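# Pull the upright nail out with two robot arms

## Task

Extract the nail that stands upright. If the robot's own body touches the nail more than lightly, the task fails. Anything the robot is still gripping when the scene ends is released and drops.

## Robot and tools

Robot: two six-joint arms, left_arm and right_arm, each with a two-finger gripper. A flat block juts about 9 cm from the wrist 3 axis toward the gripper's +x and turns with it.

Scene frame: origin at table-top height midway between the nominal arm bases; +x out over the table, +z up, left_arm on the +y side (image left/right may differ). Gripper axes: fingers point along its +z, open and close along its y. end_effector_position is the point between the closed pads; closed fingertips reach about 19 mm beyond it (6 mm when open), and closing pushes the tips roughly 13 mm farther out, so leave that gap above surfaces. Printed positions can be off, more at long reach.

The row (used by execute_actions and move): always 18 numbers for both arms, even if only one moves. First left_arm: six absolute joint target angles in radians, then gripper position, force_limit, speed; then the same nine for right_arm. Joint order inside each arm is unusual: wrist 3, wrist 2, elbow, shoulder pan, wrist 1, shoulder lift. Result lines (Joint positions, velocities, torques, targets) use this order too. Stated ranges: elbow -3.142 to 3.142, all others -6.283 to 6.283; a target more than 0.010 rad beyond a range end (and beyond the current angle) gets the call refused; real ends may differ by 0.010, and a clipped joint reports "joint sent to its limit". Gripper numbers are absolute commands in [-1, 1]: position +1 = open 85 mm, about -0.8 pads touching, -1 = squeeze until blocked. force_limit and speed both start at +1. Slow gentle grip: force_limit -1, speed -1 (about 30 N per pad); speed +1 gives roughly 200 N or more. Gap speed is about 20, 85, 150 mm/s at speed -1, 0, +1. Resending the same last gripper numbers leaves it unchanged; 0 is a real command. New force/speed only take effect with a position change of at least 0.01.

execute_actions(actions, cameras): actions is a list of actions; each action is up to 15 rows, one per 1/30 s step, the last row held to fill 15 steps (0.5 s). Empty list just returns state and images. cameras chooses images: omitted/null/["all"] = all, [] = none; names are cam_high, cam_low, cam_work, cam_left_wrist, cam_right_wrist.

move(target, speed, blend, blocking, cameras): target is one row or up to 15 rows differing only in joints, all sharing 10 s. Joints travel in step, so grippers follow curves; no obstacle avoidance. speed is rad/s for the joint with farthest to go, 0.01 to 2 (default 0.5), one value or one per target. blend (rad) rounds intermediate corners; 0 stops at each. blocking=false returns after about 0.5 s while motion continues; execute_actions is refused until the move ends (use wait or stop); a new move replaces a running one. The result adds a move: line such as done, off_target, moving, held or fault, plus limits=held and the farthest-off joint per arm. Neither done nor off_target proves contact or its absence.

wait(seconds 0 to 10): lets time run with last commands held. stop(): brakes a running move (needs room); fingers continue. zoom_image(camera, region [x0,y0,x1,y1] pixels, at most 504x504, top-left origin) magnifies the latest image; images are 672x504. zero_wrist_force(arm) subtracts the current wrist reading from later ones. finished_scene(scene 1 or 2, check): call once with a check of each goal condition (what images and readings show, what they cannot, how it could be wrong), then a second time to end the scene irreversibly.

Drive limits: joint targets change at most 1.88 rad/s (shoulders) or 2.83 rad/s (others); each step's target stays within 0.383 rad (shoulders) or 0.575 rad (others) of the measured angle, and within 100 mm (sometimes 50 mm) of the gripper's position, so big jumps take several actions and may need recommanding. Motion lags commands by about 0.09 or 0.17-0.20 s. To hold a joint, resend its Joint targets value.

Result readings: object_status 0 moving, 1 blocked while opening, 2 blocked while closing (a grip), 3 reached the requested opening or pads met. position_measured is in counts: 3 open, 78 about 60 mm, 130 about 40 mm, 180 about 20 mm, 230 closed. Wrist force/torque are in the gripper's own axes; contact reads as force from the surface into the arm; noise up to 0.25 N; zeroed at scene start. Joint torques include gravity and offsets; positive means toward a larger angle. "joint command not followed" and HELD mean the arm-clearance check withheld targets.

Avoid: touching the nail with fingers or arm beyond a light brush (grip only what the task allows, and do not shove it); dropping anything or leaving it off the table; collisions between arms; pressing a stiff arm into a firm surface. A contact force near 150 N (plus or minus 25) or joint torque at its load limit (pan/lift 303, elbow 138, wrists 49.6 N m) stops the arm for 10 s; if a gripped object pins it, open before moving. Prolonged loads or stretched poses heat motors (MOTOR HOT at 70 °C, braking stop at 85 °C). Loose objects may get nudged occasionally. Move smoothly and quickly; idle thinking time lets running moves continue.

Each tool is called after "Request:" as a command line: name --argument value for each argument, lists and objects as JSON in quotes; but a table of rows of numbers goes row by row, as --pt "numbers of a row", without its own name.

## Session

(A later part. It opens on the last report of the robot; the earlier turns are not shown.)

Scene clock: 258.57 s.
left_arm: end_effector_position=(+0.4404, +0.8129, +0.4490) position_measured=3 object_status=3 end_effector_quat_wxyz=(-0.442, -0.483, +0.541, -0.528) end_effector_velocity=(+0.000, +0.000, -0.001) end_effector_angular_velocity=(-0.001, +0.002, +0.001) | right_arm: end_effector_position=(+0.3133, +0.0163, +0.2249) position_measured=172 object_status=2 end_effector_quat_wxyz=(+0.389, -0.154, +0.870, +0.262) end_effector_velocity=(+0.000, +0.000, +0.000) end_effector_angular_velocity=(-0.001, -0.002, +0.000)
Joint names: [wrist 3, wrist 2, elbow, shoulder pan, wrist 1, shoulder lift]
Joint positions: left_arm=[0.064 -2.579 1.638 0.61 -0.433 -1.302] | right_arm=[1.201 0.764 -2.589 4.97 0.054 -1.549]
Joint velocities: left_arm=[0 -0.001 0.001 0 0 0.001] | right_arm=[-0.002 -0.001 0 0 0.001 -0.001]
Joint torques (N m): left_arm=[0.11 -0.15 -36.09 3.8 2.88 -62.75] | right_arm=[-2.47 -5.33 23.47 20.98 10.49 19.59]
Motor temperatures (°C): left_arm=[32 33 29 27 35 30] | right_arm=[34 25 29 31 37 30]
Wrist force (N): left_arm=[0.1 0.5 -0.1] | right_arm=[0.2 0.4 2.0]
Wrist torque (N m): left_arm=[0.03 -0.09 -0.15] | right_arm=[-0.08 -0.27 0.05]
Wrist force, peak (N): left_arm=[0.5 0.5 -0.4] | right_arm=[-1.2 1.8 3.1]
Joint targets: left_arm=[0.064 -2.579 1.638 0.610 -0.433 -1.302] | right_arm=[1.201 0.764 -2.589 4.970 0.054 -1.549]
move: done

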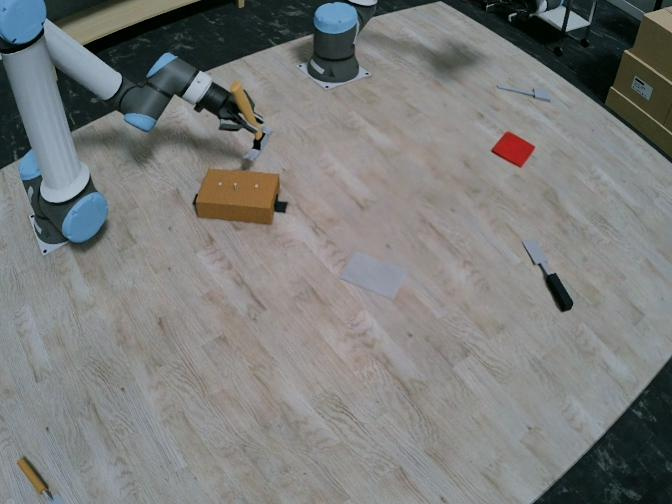

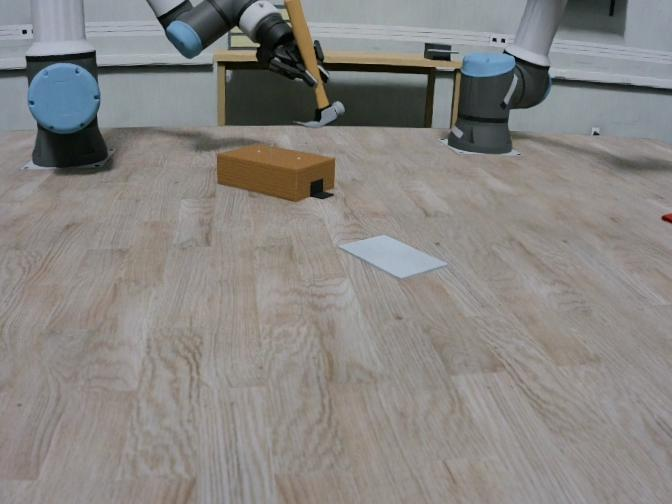

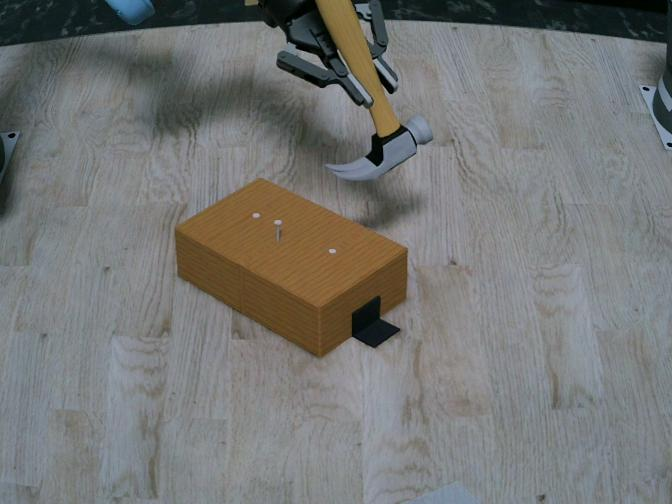

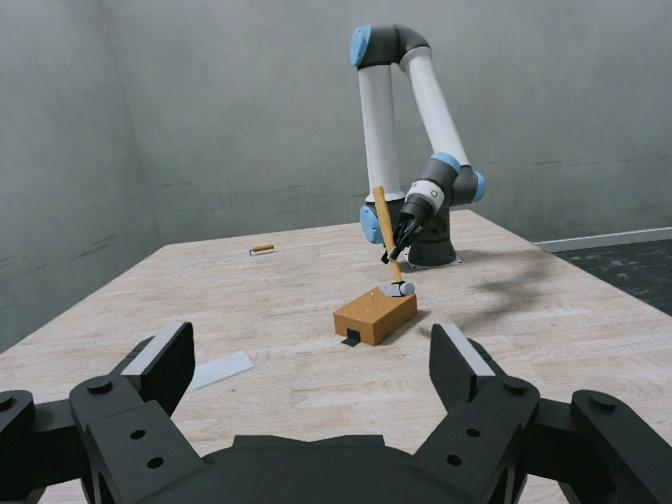

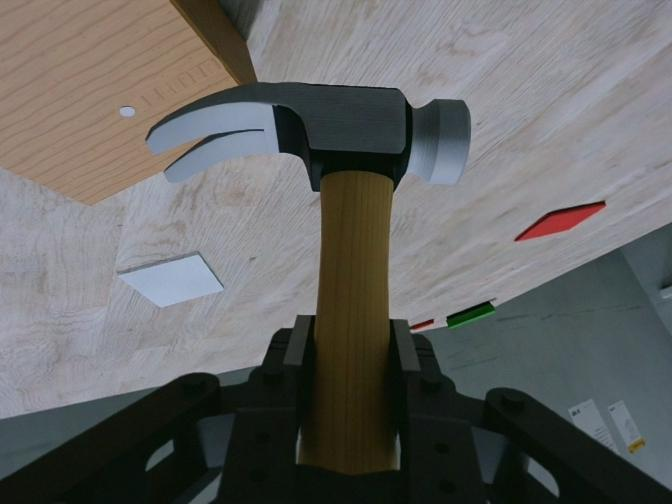

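Request:
move --target '[0.064,-2.579,1.638,0.610,-0.433,-1.302,1,1,1,1.1706,0.8186,-2.6628,4.9323,0.1658,-1.6057,-1,1,1]' --speed 0.1 --cameras '["cam_work","cam_low","cam_left_wrist"]'

Request:
zoom_image --camera "cam_work" --region '[240, 150, 400, 270]'

Request:
zoom_image --camera "cam_low" --region '[220, 100, 340, 190]'

Request:
zoom_image --camera "cam_left_wrist" --region '[340, 260, 430, 330]'

Scene clock: 261.20 s.
left_arm: end_effector_position=(+0.4404, +0.8129, +0.4490) position_measured=3 object_status=3 end_effector_quat_wxyz=(-0.442, -0.483, +0.541, -0.528) end_effector_velocity=(+0.000, +0.000, +0.000) end_effector_angular_velocity=(+0.000, +0.000, +0.000) | right_arm: end_effector_position=(+0.3301, -0.0208, +0.1756) position_measured=172 object_status=2 end_effector_quat_wxyz=(+0.374, -0.165, +0.879, +0.246) end_effector_velocity=(+0.001, -0.001, -0.001) end_effector_angular_velocity=(-0.001, +0.000, -0.001)
Joint names: [wrist 3, wrist 2, elbow, shoulder pan, wrist 1, shoulder lift]
Joint positions: left_arm=[0.064 -2.579 1.638 0.61 -0.433 -1.302] | right_arm=[1.171 0.819 -2.663 4.932 0.166 -1.606]
Joint velocities: left_arm=[0 0 -0.001 0 0 0.001] | right_arm=[0 0.001 -0.001 -0.001 0.002 -0.002]
Joint torques (N m): left_arm=[-0.5 -0.54 -37.03 1.66 3.65 -67.09] | right_arm=[-2.98 1.81 17.71 -18.16 10.54 18.97]
Motor temperatures (°C): left_arm=[32 33 29 27 35 30] | right_arm=[34 25 29 31 37 30]
Wrist force (N): left_arm=[0.3 0.4 -0.4] | right_arm=[-0.1 0.3 1.4]
Wrist torque (N m): left_arm=[0.03 -0.11 -0.15] | right_arm=[-0.05 -0.24 0.09]
Wrist force, peak (N): left_arm=[0.4 0.7 -0.3] | right_arm=[0.1 0.4 2.2]
Joint targets: left_arm=[0.064 -2.579 1.638 0.610 -0.433 -1.302] | right_arm=[1.171 0.819 -2.663 4.932 0.166 -1.606]
move: done
Images, in order (width x height): cam_low 672x504, cam_work 672x504, cam_left_wrist 672x504.

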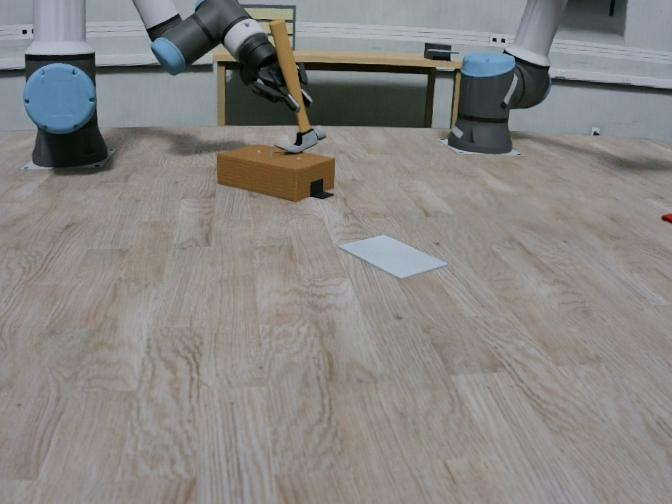

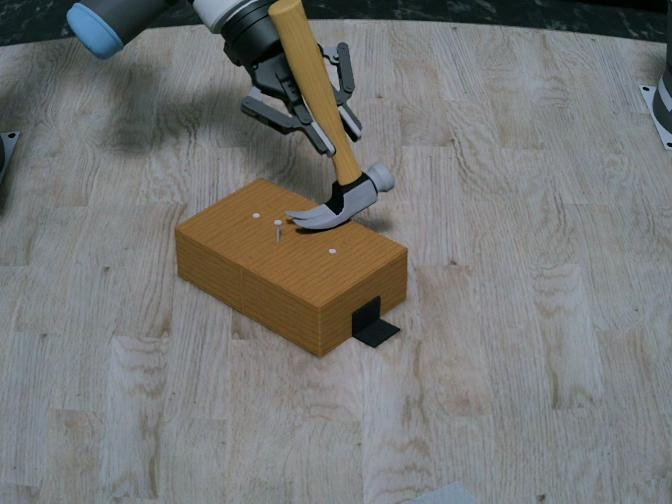

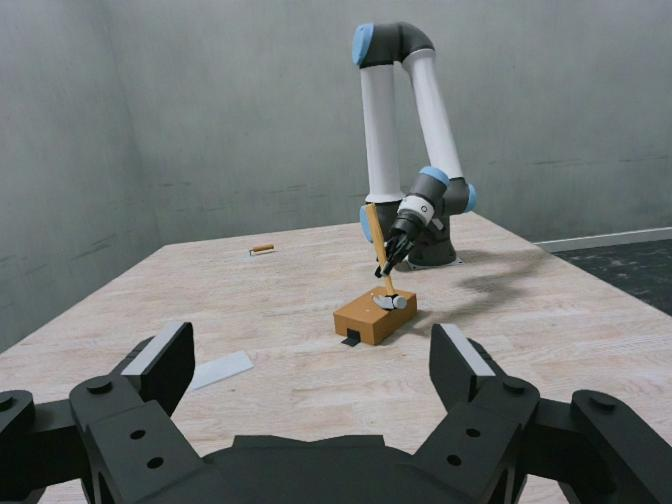

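Scaled by 3.150 from the camera's 672x504 image, which has a finer 960x720 frame.

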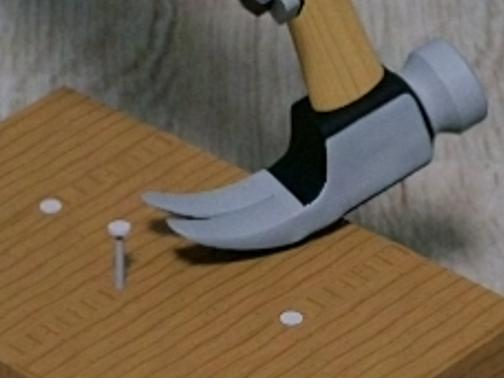

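Scaled by 4.200 from the camera's 672x504 image, which has a finer 960x720 frame.

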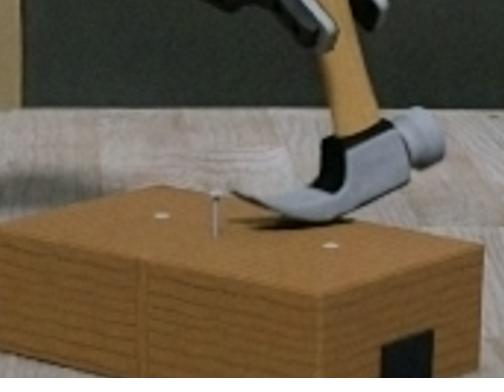

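Scaled by 5.600 from the camera's 672x504 image, which has a finer 960x720 frame.

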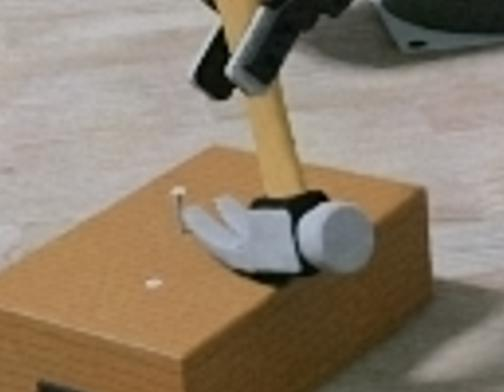

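Request:
move --target '[0.064,-2.579,1.638,0.610,-0.433,-1.302,1,1,1,1.1706,0.8186,-2.6668,4.9323,0.1921,-1.6280,-1,1,1]' --speed 0.08 --cameras '["cam_work","cam_low","cam_left_wrist"]'

Request:
zoom_image --camera "cam_work" --region '[240, 150, 400, 270]'

Request:
zoom_image --camera "cam_low" --region '[220, 100, 340, 190]'

Request:
zoom_image --camera "cam_left_wrist" --region '[340, 260, 430, 330]'

Scene clock: 265.73 s.
left_arm: end_effector_position=(+0.4404, +0.8129, +0.4490) position_measured=3 object_status=3 end_effector_quat_wxyz=(-0.442, -0.483, +0.541, -0.528) end_effector_velocity=(+0.000, +0.000, +0.000) end_effector_angular_velocity=(+0.000, +0.000, -0.002) | right_arm: end_effector_position=(+0.3302, -0.0208, +0.1687) position_measured=172 object_status=2 end_effector_quat_wxyz=(+0.374, -0.165, +0.879, +0.246) end_effector_velocity=(-0.001, +0.000, +0.000) end_effector_angular_velocity=(-0.001, +0.000, +0.002)
Joint names: [wrist 3, wrist 2, elbow, shoulder pan, wrist 1, shoulder lift]
Joint positions: left_arm=[0.064 -2.579 1.638 0.61 -0.433 -1.302] | right_arm=[1.171 0.818 -2.667 4.932 0.192 -1.628]
Joint velocities: left_arm=[0 0.001 0 -0.001 0 0] | right_arm=[-0.001 0 0 0.002 0.001 -0.001]
Joint torques (N m): left_arm=[-0.1 -0.28 -36.17 2.63 2.99 -68.51] | right_arm=[-2.29 9.6 -10.21 -14.18 -3.65 -9.34]
Motor temperatures (°C): left_arm=[32 33 29 27 35 30] | right_arm=[34 25 29 31 37 30]
Wrist force (N): left_arm=[0.2 0.3 0.0] | right_arm=[-45.0 22.0 -29.2]
Wrist torque (N m): left_arm=[0.01 -0.09 -0.15] | right_arm=[0.10 -0.05 0.16]
Wrist force, peak (N): left_arm=[0.5 0.7 0.1] | right_arm=[-45.0 22.0 -29.2]
Joint targets: left_arm=[0.064 -2.579 1.638 0.610 -0.433 -1.302] | right_arm=[1.171 0.819 -2.667 4.932 0.192 -1.628]
move: done
Images, in order (width x height): cam_low 672x504, cam_work 672x504, cam_left_wrist 672x504.

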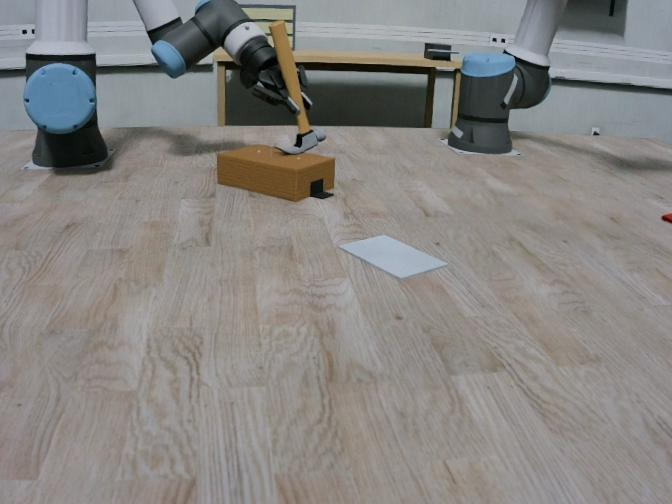

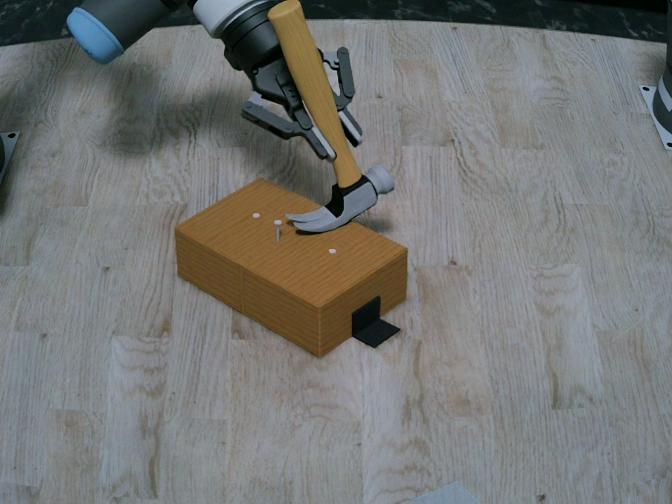

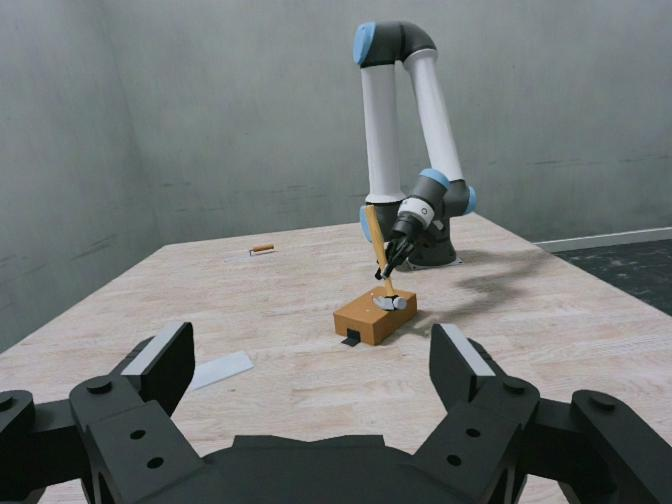

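Scaled by 3.150 from the camera's 672x504 image, which has a finer 960x720 frame.

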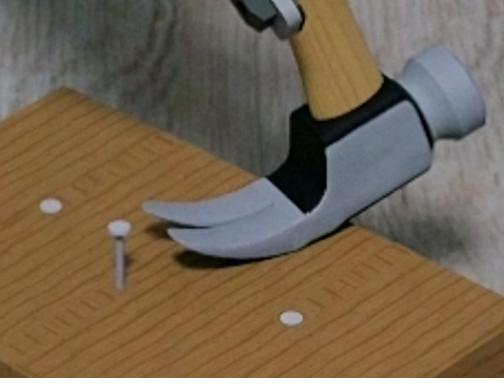

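Scaled by 4.200 from the camera's 672x504 image, which has a finer 960x720 frame.

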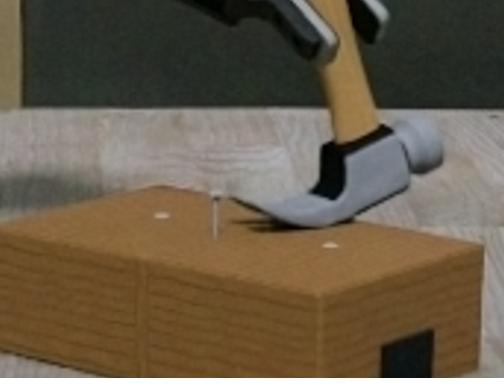

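Scaled by 5.600 from the camera's 672x504 image, which has a finer 960x720 frame.

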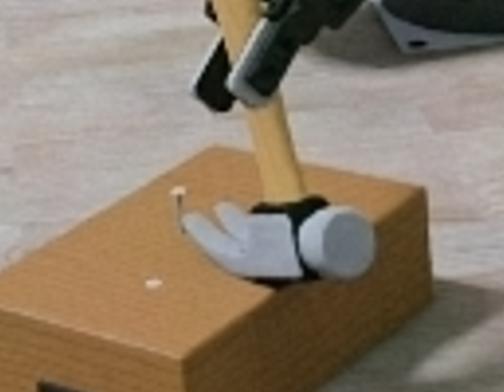

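Request:
move --pt "0.064 -2.579 1.638 0.610 -0.433 -1.302 1 1 1 1.1706 0.8186 -2.6657 4.9323 0.1850 -1.6220 -1 1 1" --pt "0.064 -2.579 1.638 0.610 -0.433 -1.302 1 1 1 1.1565 0.826 -2.6836 4.9195 0.2 -1.6096 -1 1 1" --speed 0.04 --cameras '["cam_work","cam_low","cam_left_wrist"]'

Request:
zoom_image --camera "cam_work" --region '[240, 150, 400, 270]'

Request:
zoom_image --camera "cam_low" --region '[220, 100, 340, 190]'

Request:
zoom_image --camera "cam_left_wrist" --region '[340, 260, 430, 330]'

Scene clock: 268.57 s.
left_arm: end_effector_position=(+0.4404, +0.8129, +0.4490) position_measured=3 object_status=3 end_effector_quat_wxyz=(-0.442, -0.483, +0.541, -0.528) end_effector_velocity=(+0.000, +0.000, +0.000) end_effector_angular_velocity=(+0.000, -0.001, +0.001) | right_arm: end_effector_position=(+0.3374, -0.0328, +0.1704) position_measured=172 object_status=2 end_effector_quat_wxyz=(+0.374, -0.165, +0.879, +0.246) end_effector_velocity=(+0.001, -0.001, +0.000) end_effector_angular_velocity=(+0.000, +0.000, -0.001)
Joint names: [wrist 3, wrist 2, elbow, shoulder pan, wrist 1, shoulder lift]
Joint positions: left_arm=[0.064 -2.579 1.638 0.61 -0.433 -1.302] | right_arm=[1.157 0.826 -2.683 4.92 0.2 -1.61]
Joint velocities: left_arm=[0 0 -0.001 0 0 0] | right_arm=[-0.001 0.001 -0.002 -0.002 0.002 0]
Joint torques (N m): left_arm=[-0.13 -0.63 -36.79 1.95 3.23 -64.24] | right_arm=[-3.22 1.95 17.83 -14.75 10.27 46.23]
Motor temperatures (°C): left_arm=[32 33 29 27 35 30] | right_arm=[34 25 29 31 37 30]
Wrist force (N): left_arm=[0.1 0.5 -0.2] | right_arm=[-0.1 0.1 1.5]
Wrist torque (N m): left_arm=[0.04 -0.08 -0.15] | right_arm=[-0.08 -0.24 0.11]
Wrist force, peak (N): left_arm=[0.5 0.6 -0.3] | right_arm=[-45.6 22.9 -29.8]
Joint targets: left_arm=[0.064 -2.579 1.638 0.610 -0.433 -1.302] | right_arm=[1.157 0.826 -2.684 4.919 0.200 -1.610]
move: done
Images, in order (width x height): cam_low 672x504, cam_work 672x504, cam_left_wrist 672x504.

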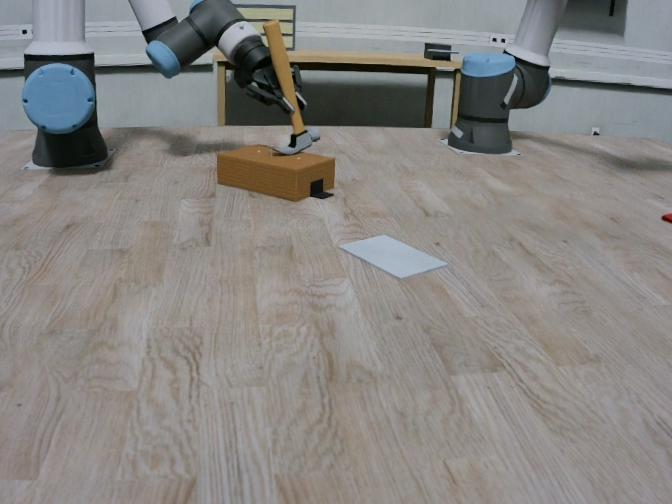

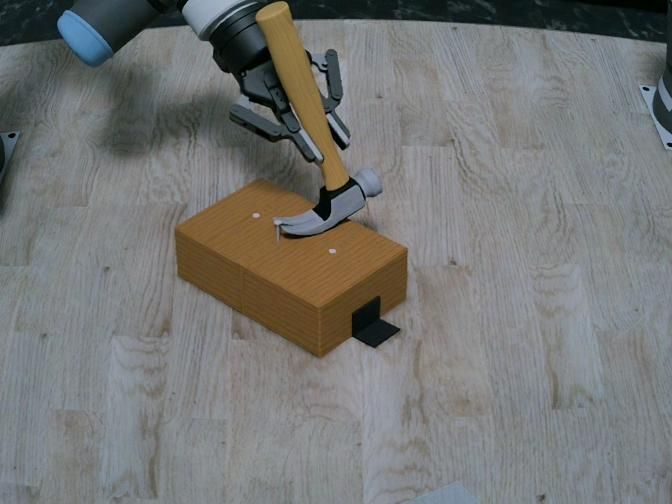

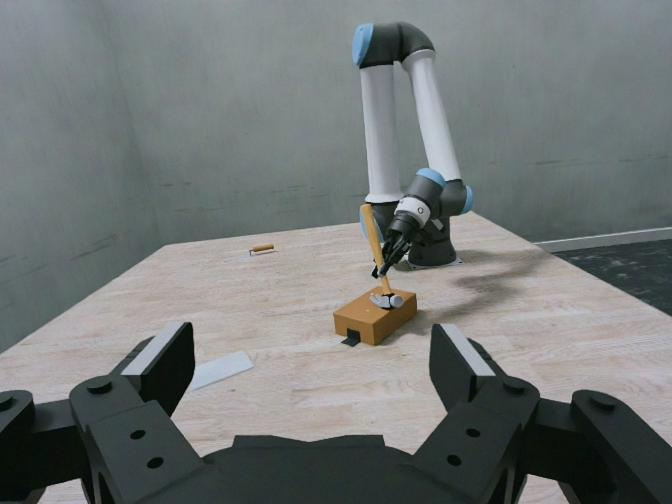

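Scaled by 3.150 from the camera's 672x504 image, which has a finer 960x720 frame.

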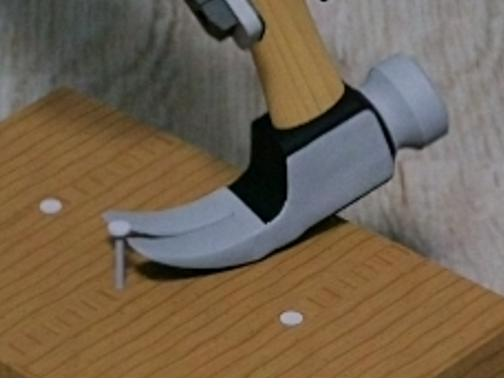

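Scaled by 4.200 from the camera's 672x504 image, which has a finer 960x720 frame.

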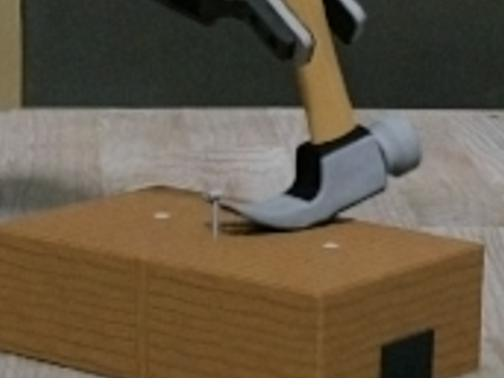

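Scaled by 5.600 from the camera's 672x504 image, which has a finer 960x720 frame.

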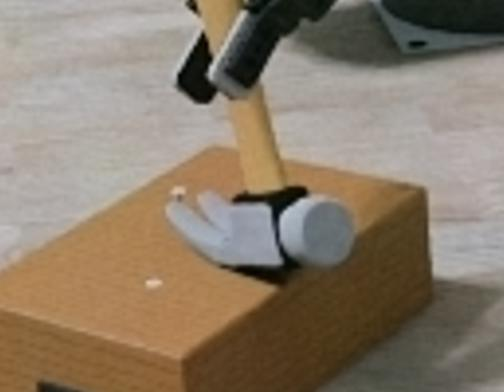

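Request:
move --pt "0.064 -2.579 1.638 0.610 -0.433 -1.302 1 1 1 1.1444 0.8323 -2.6989 4.9085 0.2128 -1.5989 -1 1 1" --pt "0.064 -2.579 1.638 0.610 -0.433 -1.302 1 1 1 1.1383 0.8355 -2.7066 4.903 0.2192 -1.5936 -1 1 1" --speed 0.04 --cameras '["cam_work","cam_low","cam_left_wrist"]'

Request:
zoom_image --camera "cam_work" --region '[240, 150, 400, 270]'

Request:
zoom_image --camera "cam_low" --region '[220, 100, 340, 190]'

Request:
zoom_image --camera "cam_left_wrist" --region '[340, 260, 430, 330]'

Scene clock: 272.20 s.
left_arm: end_effector_position=(+0.4404, +0.8129, +0.4490) position_measured=3 object_status=3 end_effector_quat_wxyz=(-0.442, -0.483, +0.541, -0.528) end_effector_velocity=(+0.000, +0.000, +0.000) end_effector_angular_velocity=(+0.000, +0.000, +0.000) | right_arm: end_effector_position=(+0.3464, -0.0486, +0.1703) position_measured=172 object_status=2 end_effector_quat_wxyz=(+0.374, -0.165, +0.879, +0.246) end_effector_velocity=(+0.000, -0.001, -0.001) end_effector_angular_velocity=(-0.002, +0.000, +0.001)
Joint names: [wrist 3, wrist 2, elbow, shoulder pan, wrist 1, shoulder lift]
Joint positions: left_arm=[0.064 -2.579 1.638 0.61 -0.433 -1.302] | right_arm=[1.138 0.835 -2.706 4.903 0.219 -1.594]
Joint velocities: left_arm=[0 0 0 0 0 0] | right_arm=[-0.002 0.001 -0.002 0 0.001 0]
Joint torques (N m): left_arm=[-0.27 -0.35 -35.46 0.44 3.86 -64.29] | right_arm=[-3.04 2.1 15.13 -17.77 9.78 42.54]
Motor temperatures (°C): left_arm=[32 32 29 27 35 30] | right_arm=[34 25 29 31 37 30]
Wrist force (N): left_arm=[0.3 0.5 -0.4] | right_arm=[-1.9 1.2 4.3]
Wrist torque (N m): left_arm=[0.04 -0.12 -0.15] | right_arm=[-0.36 -0.50 0.10]
Wrist force, peak (N): left_arm=[0.8 0.4 -0.2] | right_arm=[-1.9 1.5 5.1]
Joint targets: left_arm=[0.064 -2.579 1.638 0.610 -0.433 -1.302] | right_arm=[1.138 0.835 -2.707 4.903 0.219 -1.594]
move: done
Images, in order (width x height): cam_low 672x504, cam_work 672x504, cam_left_wrist 672x504.

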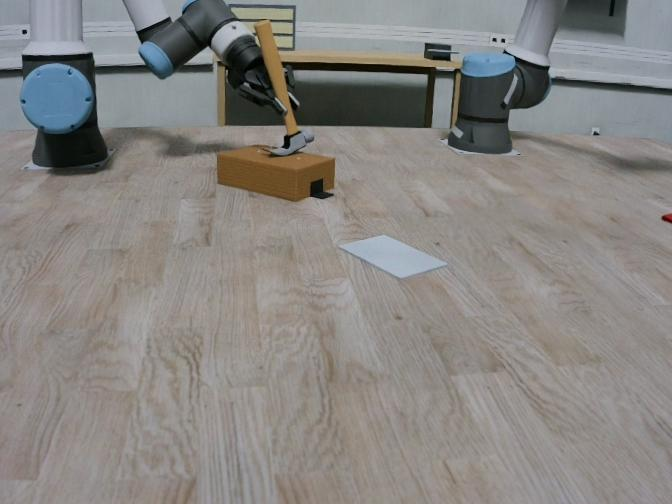

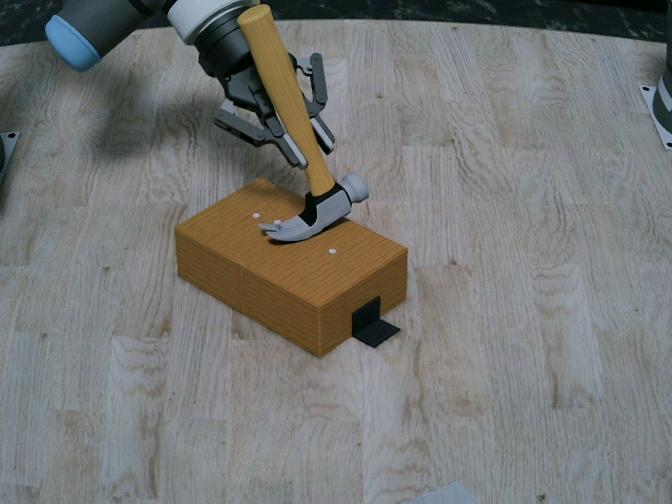

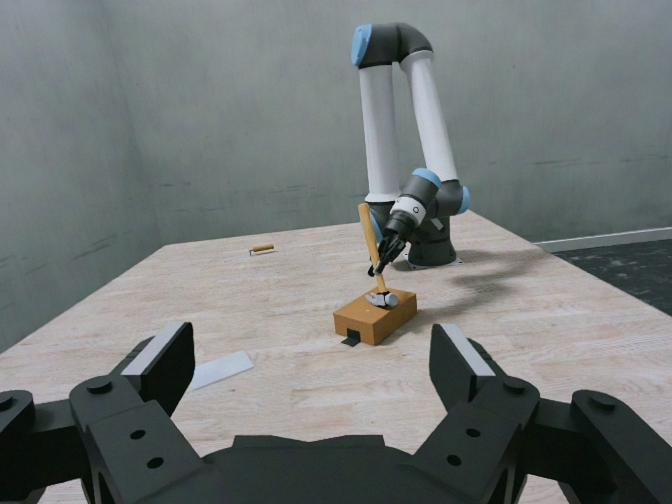

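Scaled by 3.150 from the camera's 672x504 image, which has a finer 960x720 frame.

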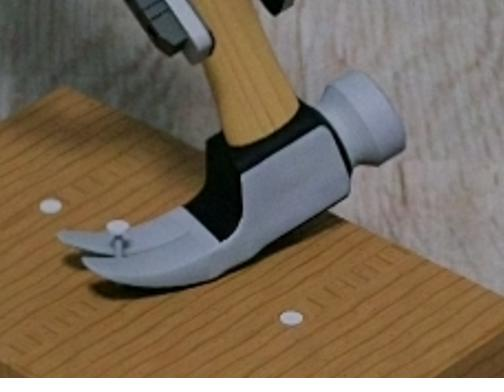

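Scaled by 4.200 from the camera's 672x504 image, which has a finer 960x720 frame.

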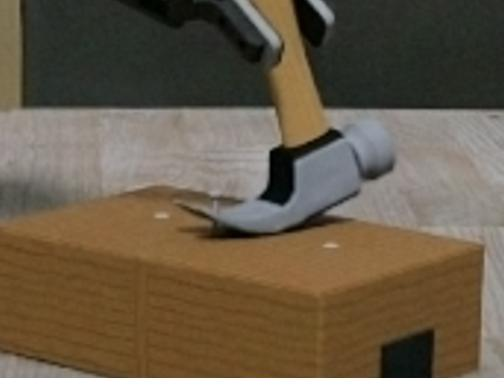

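Scaled by 5.600 from the camera's 672x504 image, which has a finer 960x720 frame.

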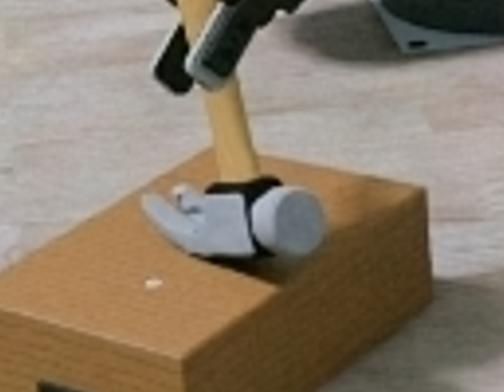

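Request:
move --target '[0.064,-2.579,1.638,0.610,-0.433,-1.302,1,1,1,1.1479,0.7685,-2.6459,4.9438,-0.0543,-1.5535,-1,1,1]' --speed 0.06 --cameras '["cam_work","cam_low","cam_left_wrist"]'

Request:
zoom_image --camera "cam_work" --region '[240, 150, 400, 270]'

Request:
zoom_image --camera "cam_low" --region '[220, 100, 340, 190]'

Scene clock: 278.63 s.
left_arm: end_effector_position=(+0.4404, +0.8129, +0.4490) position_measured=3 object_status=3 end_effector_quat_wxyz=(-0.442, -0.483, +0.541, -0.528) end_effector_velocity=(+0.000, +0.000, +0.001) end_effector_angular_velocity=(+0.001, -0.001, -0.001) | right_arm: end_effector_position=(+0.3380, -0.0342, +0.1714) position_measured=172 object_status=2 end_effector_quat_wxyz=(+0.399, -0.203, +0.878, +0.172) end_effector_velocity=(+0.000, +0.000, +0.000) end_effector_angular_velocity=(+0.000, +0.000, -0.001)
Joint names: [wrist 3, wrist 2, elbow, shoulder pan, wrist 1, shoulder lift]
Joint positions: left_arm=[0.064 -2.579 1.638 0.61 -0.433 -1.302] | right_arm=[1.148 0.769 -2.646 4.944 -0.054 -1.554]
Joint velocities: left_arm=[0 0.001 0 0 0 -0.001] | right_arm=[0 0 0 0 -0.002 0.001]
Joint torques (N m): left_arm=[0.09 -0.18 -34.58 0.5 3.9 -65.88] | right_arm=[2.93 -6.46 36.49 20.09 3.31 47.67]
Motor temperatures (°C): left_arm=[32 32 29 27 35 30] | right_arm=[34 25 29 31 37 30]
Wrist force (N): left_arm=[0.4 0.4 -0.2] | right_arm=[2.7 0.7 7.0]
Wrist torque (N m): left_arm=[0.02 -0.14 -0.15] | right_arm=[-0.20 -0.48 0.20]
Wrist force, peak (N): left_arm=[0.7 0.6 -0.2] | right_arm=[2.5 0.6 7.3]
Joint targets: left_arm=[0.064 -2.579 1.638 0.610 -0.433 -1.302] | right_arm=[1.148 0.768 -2.646 4.944 -0.054 -1.554]
move: done
Images, in order (width x height): cam_low 672x504, cam_work 672x504, cam_left_wrist 672x504.

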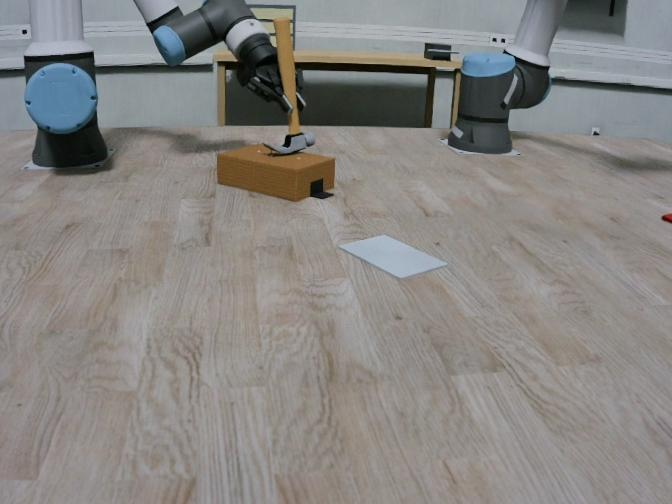

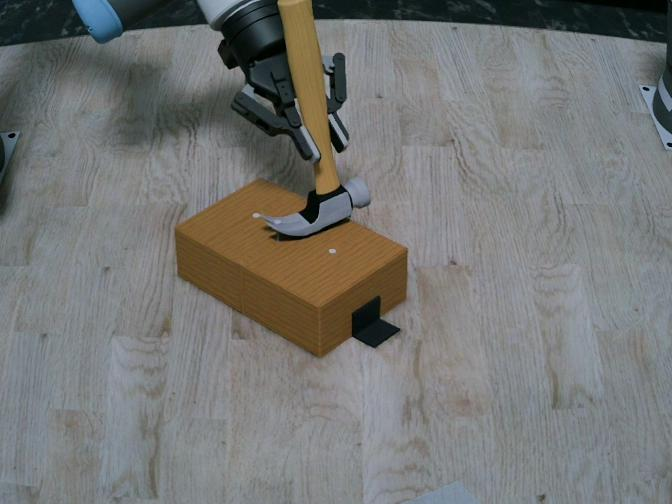

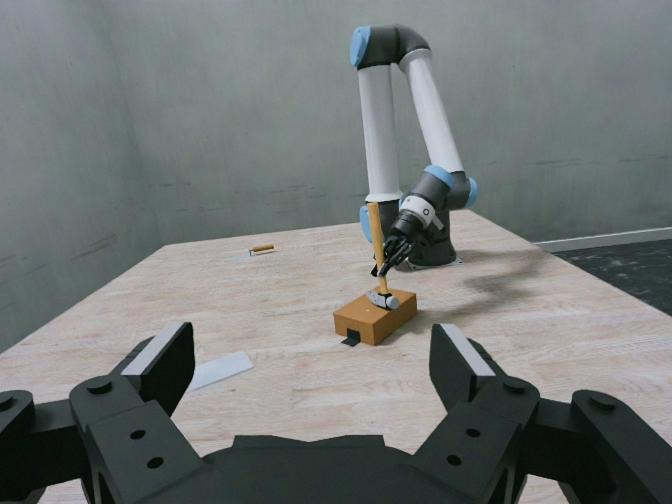

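Scaled by 3.150 from the camera's 672x504 image, which has a finer 960x720 frame.

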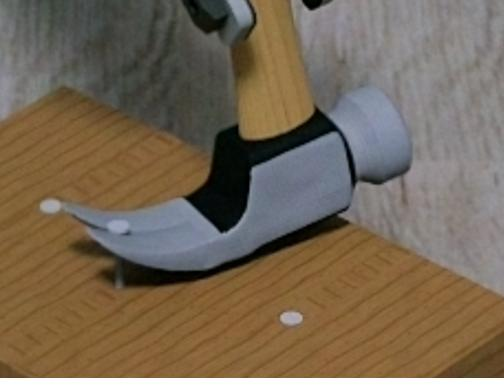

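Scaled by 4.200 from the camera's 672x504 image, which has a finer 960x720 frame.

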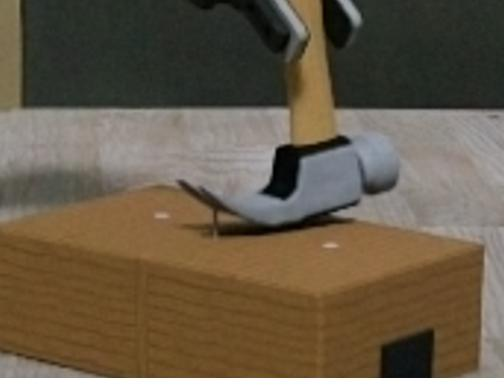

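Request:
move --target '[0.064,-2.579,1.638,0.610,-0.433,-1.302,1,1,1,1.1479,0.7685,-2.6425,4.9438,-0.0725,-1.5387,-1,1,1]' --speed 0.02 --cameras '["cam_work","cam_low"]'

Request:
zoom_image --camera "cam_low" --region '[220, 100, 340, 190]'

Scene clock: 280.20 s.
left_arm: end_effector_position=(+0.4404, +0.8129, +0.4490) position_measured=3 object_status=3 end_effector_quat_wxyz=(-0.442, -0.483, +0.541, -0.528) end_effector_velocity=(+0.000, +0.000, +0.000) end_effector_angular_velocity=(+0.000, +0.000, +0.000) | right_arm: end_effector_position=(+0.3380, -0.0340, +0.1766) position_measured=172 object_status=2 end_effector_quat_wxyz=(+0.399, -0.203, +0.878, +0.172) end_effector_velocity=(+0.000, +0.000, +0.000) end_effector_angular_velocity=(-0.002, +0.000, +0.000)
Joint names: [wrist 3, wrist 2, elbow, shoulder pan, wrist 1, shoulder lift]
Joint positions: left_arm=[0.064 -2.579 1.638 0.61 -0.433 -1.302] | right_arm=[1.148 0.768 -2.642 4.944 -0.072 -1.539]
Joint velocities: left_arm=[0 -0.001 0 0 0 -0.001] | right_arm=[0 0 0 0 -0.003 0]
Joint torques (N m): left_arm=[-0.62 -0.54 -35.26 1.2 3.25 -65.01] | right_arm=[0.91 -4.29 26.86 19.71 2.32 44.78]
Motor temperatures (°C): left_arm=[32 32 29 27 35 30] | right_arm=[34 25 29 31 37 30]
Wrist force (N): left_arm=[0.4 0.7 0.1] | right_arm=[-0.5 1.4 1.8]
Wrist torque (N m): left_arm=[0.06 -0.14 -0.15] | right_arm=[0.03 -0.23 0.09]
Wrist force, peak (N): left_arm=[0.6 0.7 -0.4] | right_arm=[39.1 -16.3 40.0]
Joint targets: left_arm=[0.064 -2.579 1.638 0.610 -0.433 -1.302] | right_arm=[1.148 0.768 -2.643 4.944 -0.073 -1.539]
move: done
Images, in order (width x height): cam_low 672x504, cam_work 672x504.

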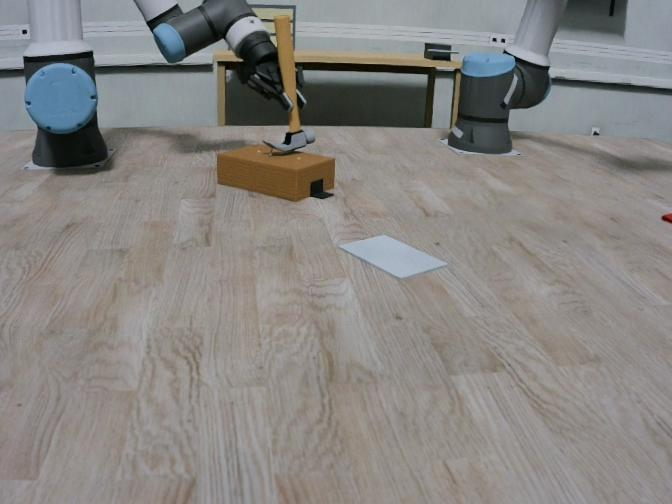

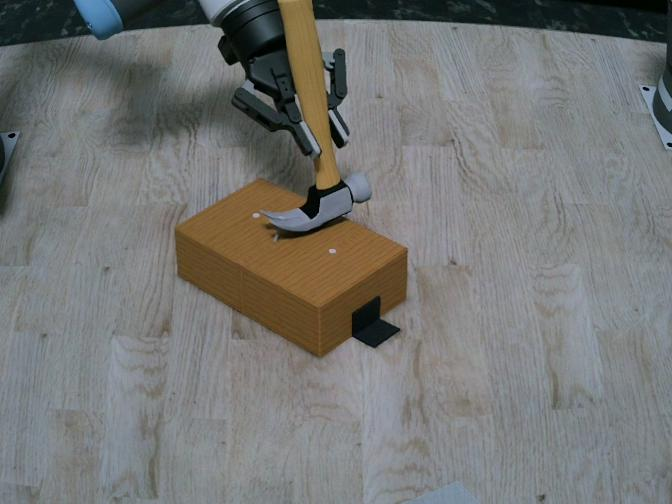

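Scaled by 4.200 from the camera's 672x504 image, which has a finer 960x720 frame.

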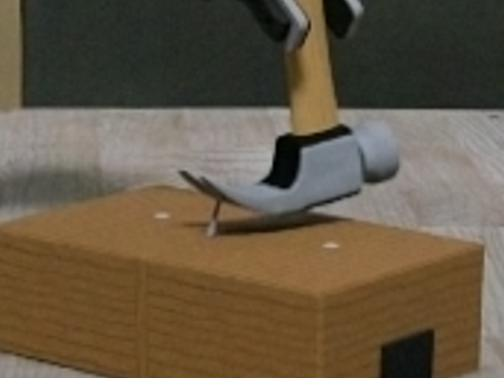

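Request:
move --target '[0.064,-2.579,1.638,0.610,-0.433,-1.302,1,1,1,1.1479,0.7685,-2.6225,4.9438,-0.1625,-1.4687,-1,1,1]' --speed 0.06 --cameras '["cam_work","cam_low"]'

Request:
zoom_image --camera "cam_low" --region '[220, 100, 340, 190]'

Request:
zoom_image --camera "cam_work" --region '[240, 150, 400, 270]'

Scene clock: 282.33 s.
left_arm: end_effector_position=(+0.4404, +0.8129, +0.4490) position_measured=3 object_status=3 end_effector_quat_wxyz=(-0.442, -0.483, +0.541, -0.528) end_effector_velocity=(+0.000, +0.000, -0.001) end_effector_angular_velocity=(-0.001, +0.001, +0.000) | right_arm: end_effector_position=(+0.3379, -0.0339, +0.2015) position_measured=172 object_status=2 end_effector_quat_wxyz=(+0.399, -0.203, +0.878, +0.172) end_effector_velocity=(+0.000, +0.000, +0.001) end_effector_angular_velocity=(+0.001, +0.000, +0.001)
Joint names: [wrist 3, wrist 2, elbow, shoulder pan, wrist 1, shoulder lift]
Joint positions: left_arm=[0.064 -2.579 1.638 0.61 -0.433 -1.302] | right_arm=[1.148 0.769 -2.623 4.944 -0.162 -1.469]
Joint velocities: left_arm=[0 0 0.001 0 0 0.001] | right_arm=[0 0 0.001 0.001 -0.001 0.002]
Joint torques (N m): left_arm=[-0.28 -0.42 -34.81 1.32 3.44 -65.82] | right_arm=[-3.28 1.29 38.33 14.59 2.49 40.5]
Motor temperatures (°C): left_arm=[32 32 29 27 35 30] | right_arm=[34 25 29 31 37 30]
Wrist force (N): left_arm=[0.3 0.4 -0.1] | right_arm=[-0.2 0.9 2.0]
Wrist torque (N m): left_arm=[0.02 -0.12 -0.15] | right_arm=[-0.05 -0.24 0.08]
Wrist force, peak (N): left_arm=[0.6 0.6 -0.2] | right_arm=[-0.4 1.5 2.4]
Joint targets: left_arm=[0.064 -2.579 1.638 0.610 -0.433 -1.302] | right_arm=[1.148 0.768 -2.623 4.944 -0.162 -1.469]
move: done
Images, in order (width x height): cam_low 672x504, cam_work 672x504.

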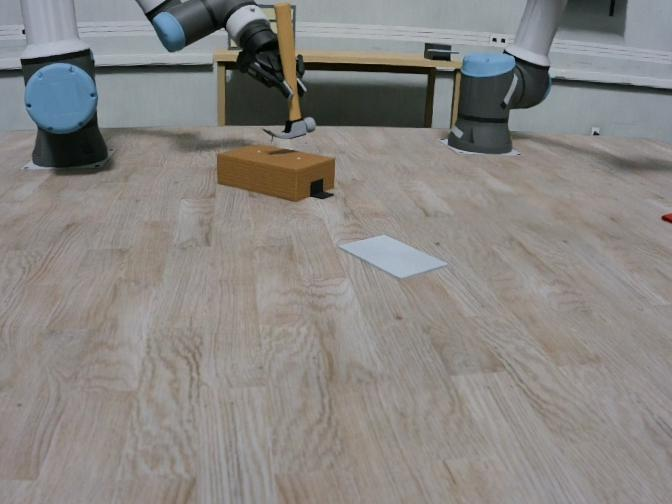

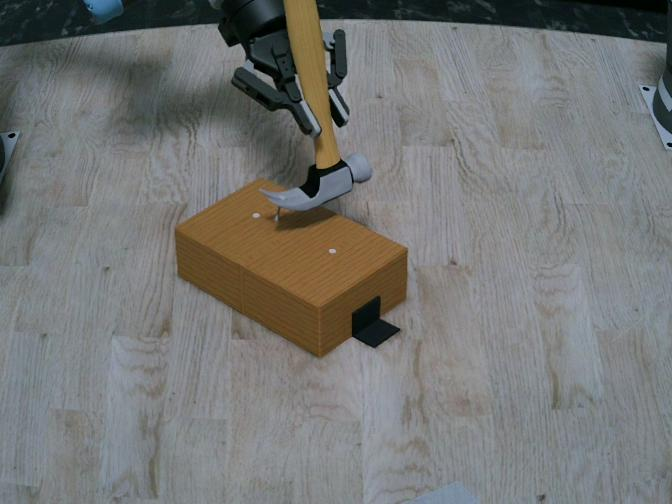

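Scaled by 4.200 from the camera's 672x504 image, which has a finer 960x720 frame.

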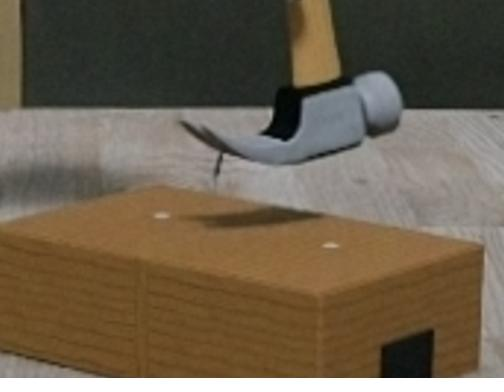

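Scaled by 3.150 from the camera's 672x504 image, which has a finer 960x720 frame.

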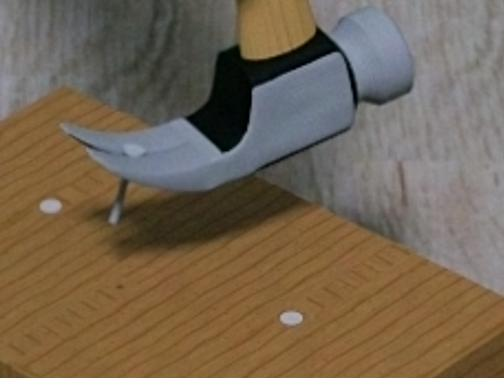

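Request:
move --pt "0.064 -2.579 1.638 0.610 -0.433 -1.302 1 1 1 1.1479 0.7685 -2.58 4.9438 -0.285 -1.3887 -1 1 1" --pt "0.064 -2.579 1.638 0.610 -0.433 -1.302 1 1 1 1.2011 0.7641 -2.56 4.9698 0.0 -1.5194 -1 1 1" --pt "0.064 -2.579 1.638 0.610 -0.433 -1.302 1 1 1 1.8 1.15 -2.45 4.87 -0.35 -1.35 -1 1 1" --pt "0.064 -2.579 1.638 0.610 -0.433 -1.302 1 1 1 2.4485 1.5708 -2.3127 4.7698 -0.8432 -1.5565 -1 1 1" --speed '[0.2,0.25,0.4,0.4]' --cameras '["cam_work","cam_low"]'

Request:
zoom_image --camera "cam_work" --region '[100, 50, 450, 300]'

Scene clock: 289.10 s.
left_arm: end_effector_position=(+0.4404, +0.8129, +0.4490) position_measured=3 object_status=3 end_effector_quat_wxyz=(-0.442, -0.483, +0.541, -0.528) end_effector_velocity=(+0.000, +0.000, +0.001) end_effector_angular_velocity=(+0.001, -0.001, +0.000) | right_arm: end_effector_position=(+0.2194, -0.0260, +0.1293) position_measured=172 object_status=2 end_effector_quat_wxyz=(+0.000, +0.400, +0.917, +0.000) end_effector_velocity=(+0.001, -0.001, -0.001) end_effector_angular_velocity=(-0.002, +0.001, -0.005)
Joint names: [wrist 3, wrist 2, elbow, shoulder pan, wrist 1, shoulder lift]
Joint positions: left_arm=[0.064 -2.579 1.638 0.61 -0.433 -1.302] | right_arm=[2.448 1.571 -2.313 4.77 -0.843 -1.556]
Joint velocities: left_arm=[0 0 -0.001 0 0 -0.001] | right_arm=[0.002 0.001 0 -0.003 -0.001 -0.001]
Joint torques (N m): left_arm=[-0.05 -0.87 -34.57 -0.77 3.55 -63.65] | right_arm=[3.23 4.21 45.52 -18.35 1.91 30.21]
Motor temperatures (°C): left_arm=[32 32 29 27 35 30] | right_arm=[34 25 29 31 37 30]
Wrist force (N): left_arm=[0.4 0.5 -0.3] | right_arm=[-1.1 1.6 2.2]
Wrist torque (N m): left_arm=[0.04 -0.13 -0.15] | right_arm=[-0.16 -0.42 0.10]
Wrist force, peak (N): left_arm=[0.6 0.7 -0.1] | right_arm=[-1.3 1.0 3.6]
Joint targets: left_arm=[0.064 -2.579 1.638 0.610 -0.433 -1.302] | right_arm=[2.449 1.571 -2.313 4.770 -0.843 -1.556]
move: done
Images, in order (width x height): cam_low 672x504, cam_work 672x504.

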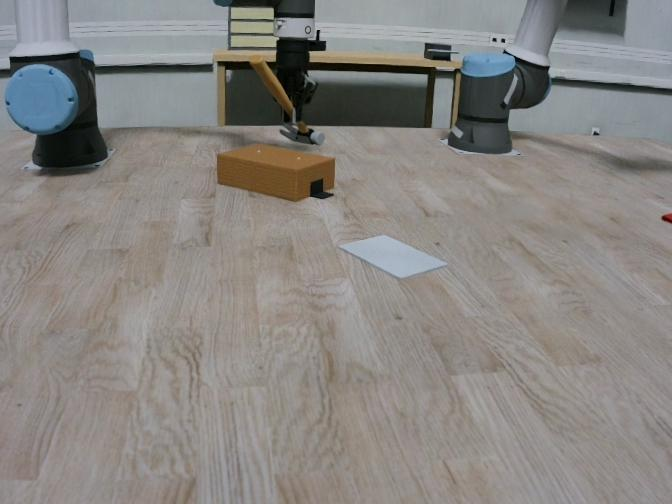

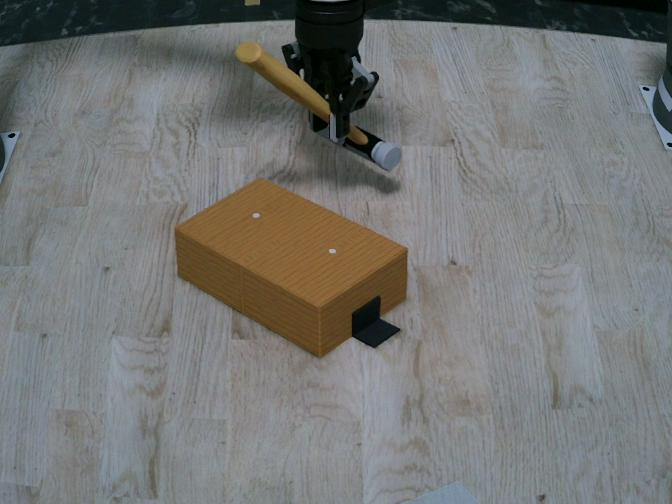

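Scaled by 1.440 from the camera's 672x504 image, which has a finer 960x720 frame.

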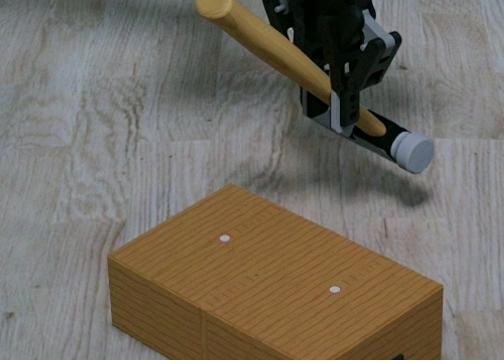

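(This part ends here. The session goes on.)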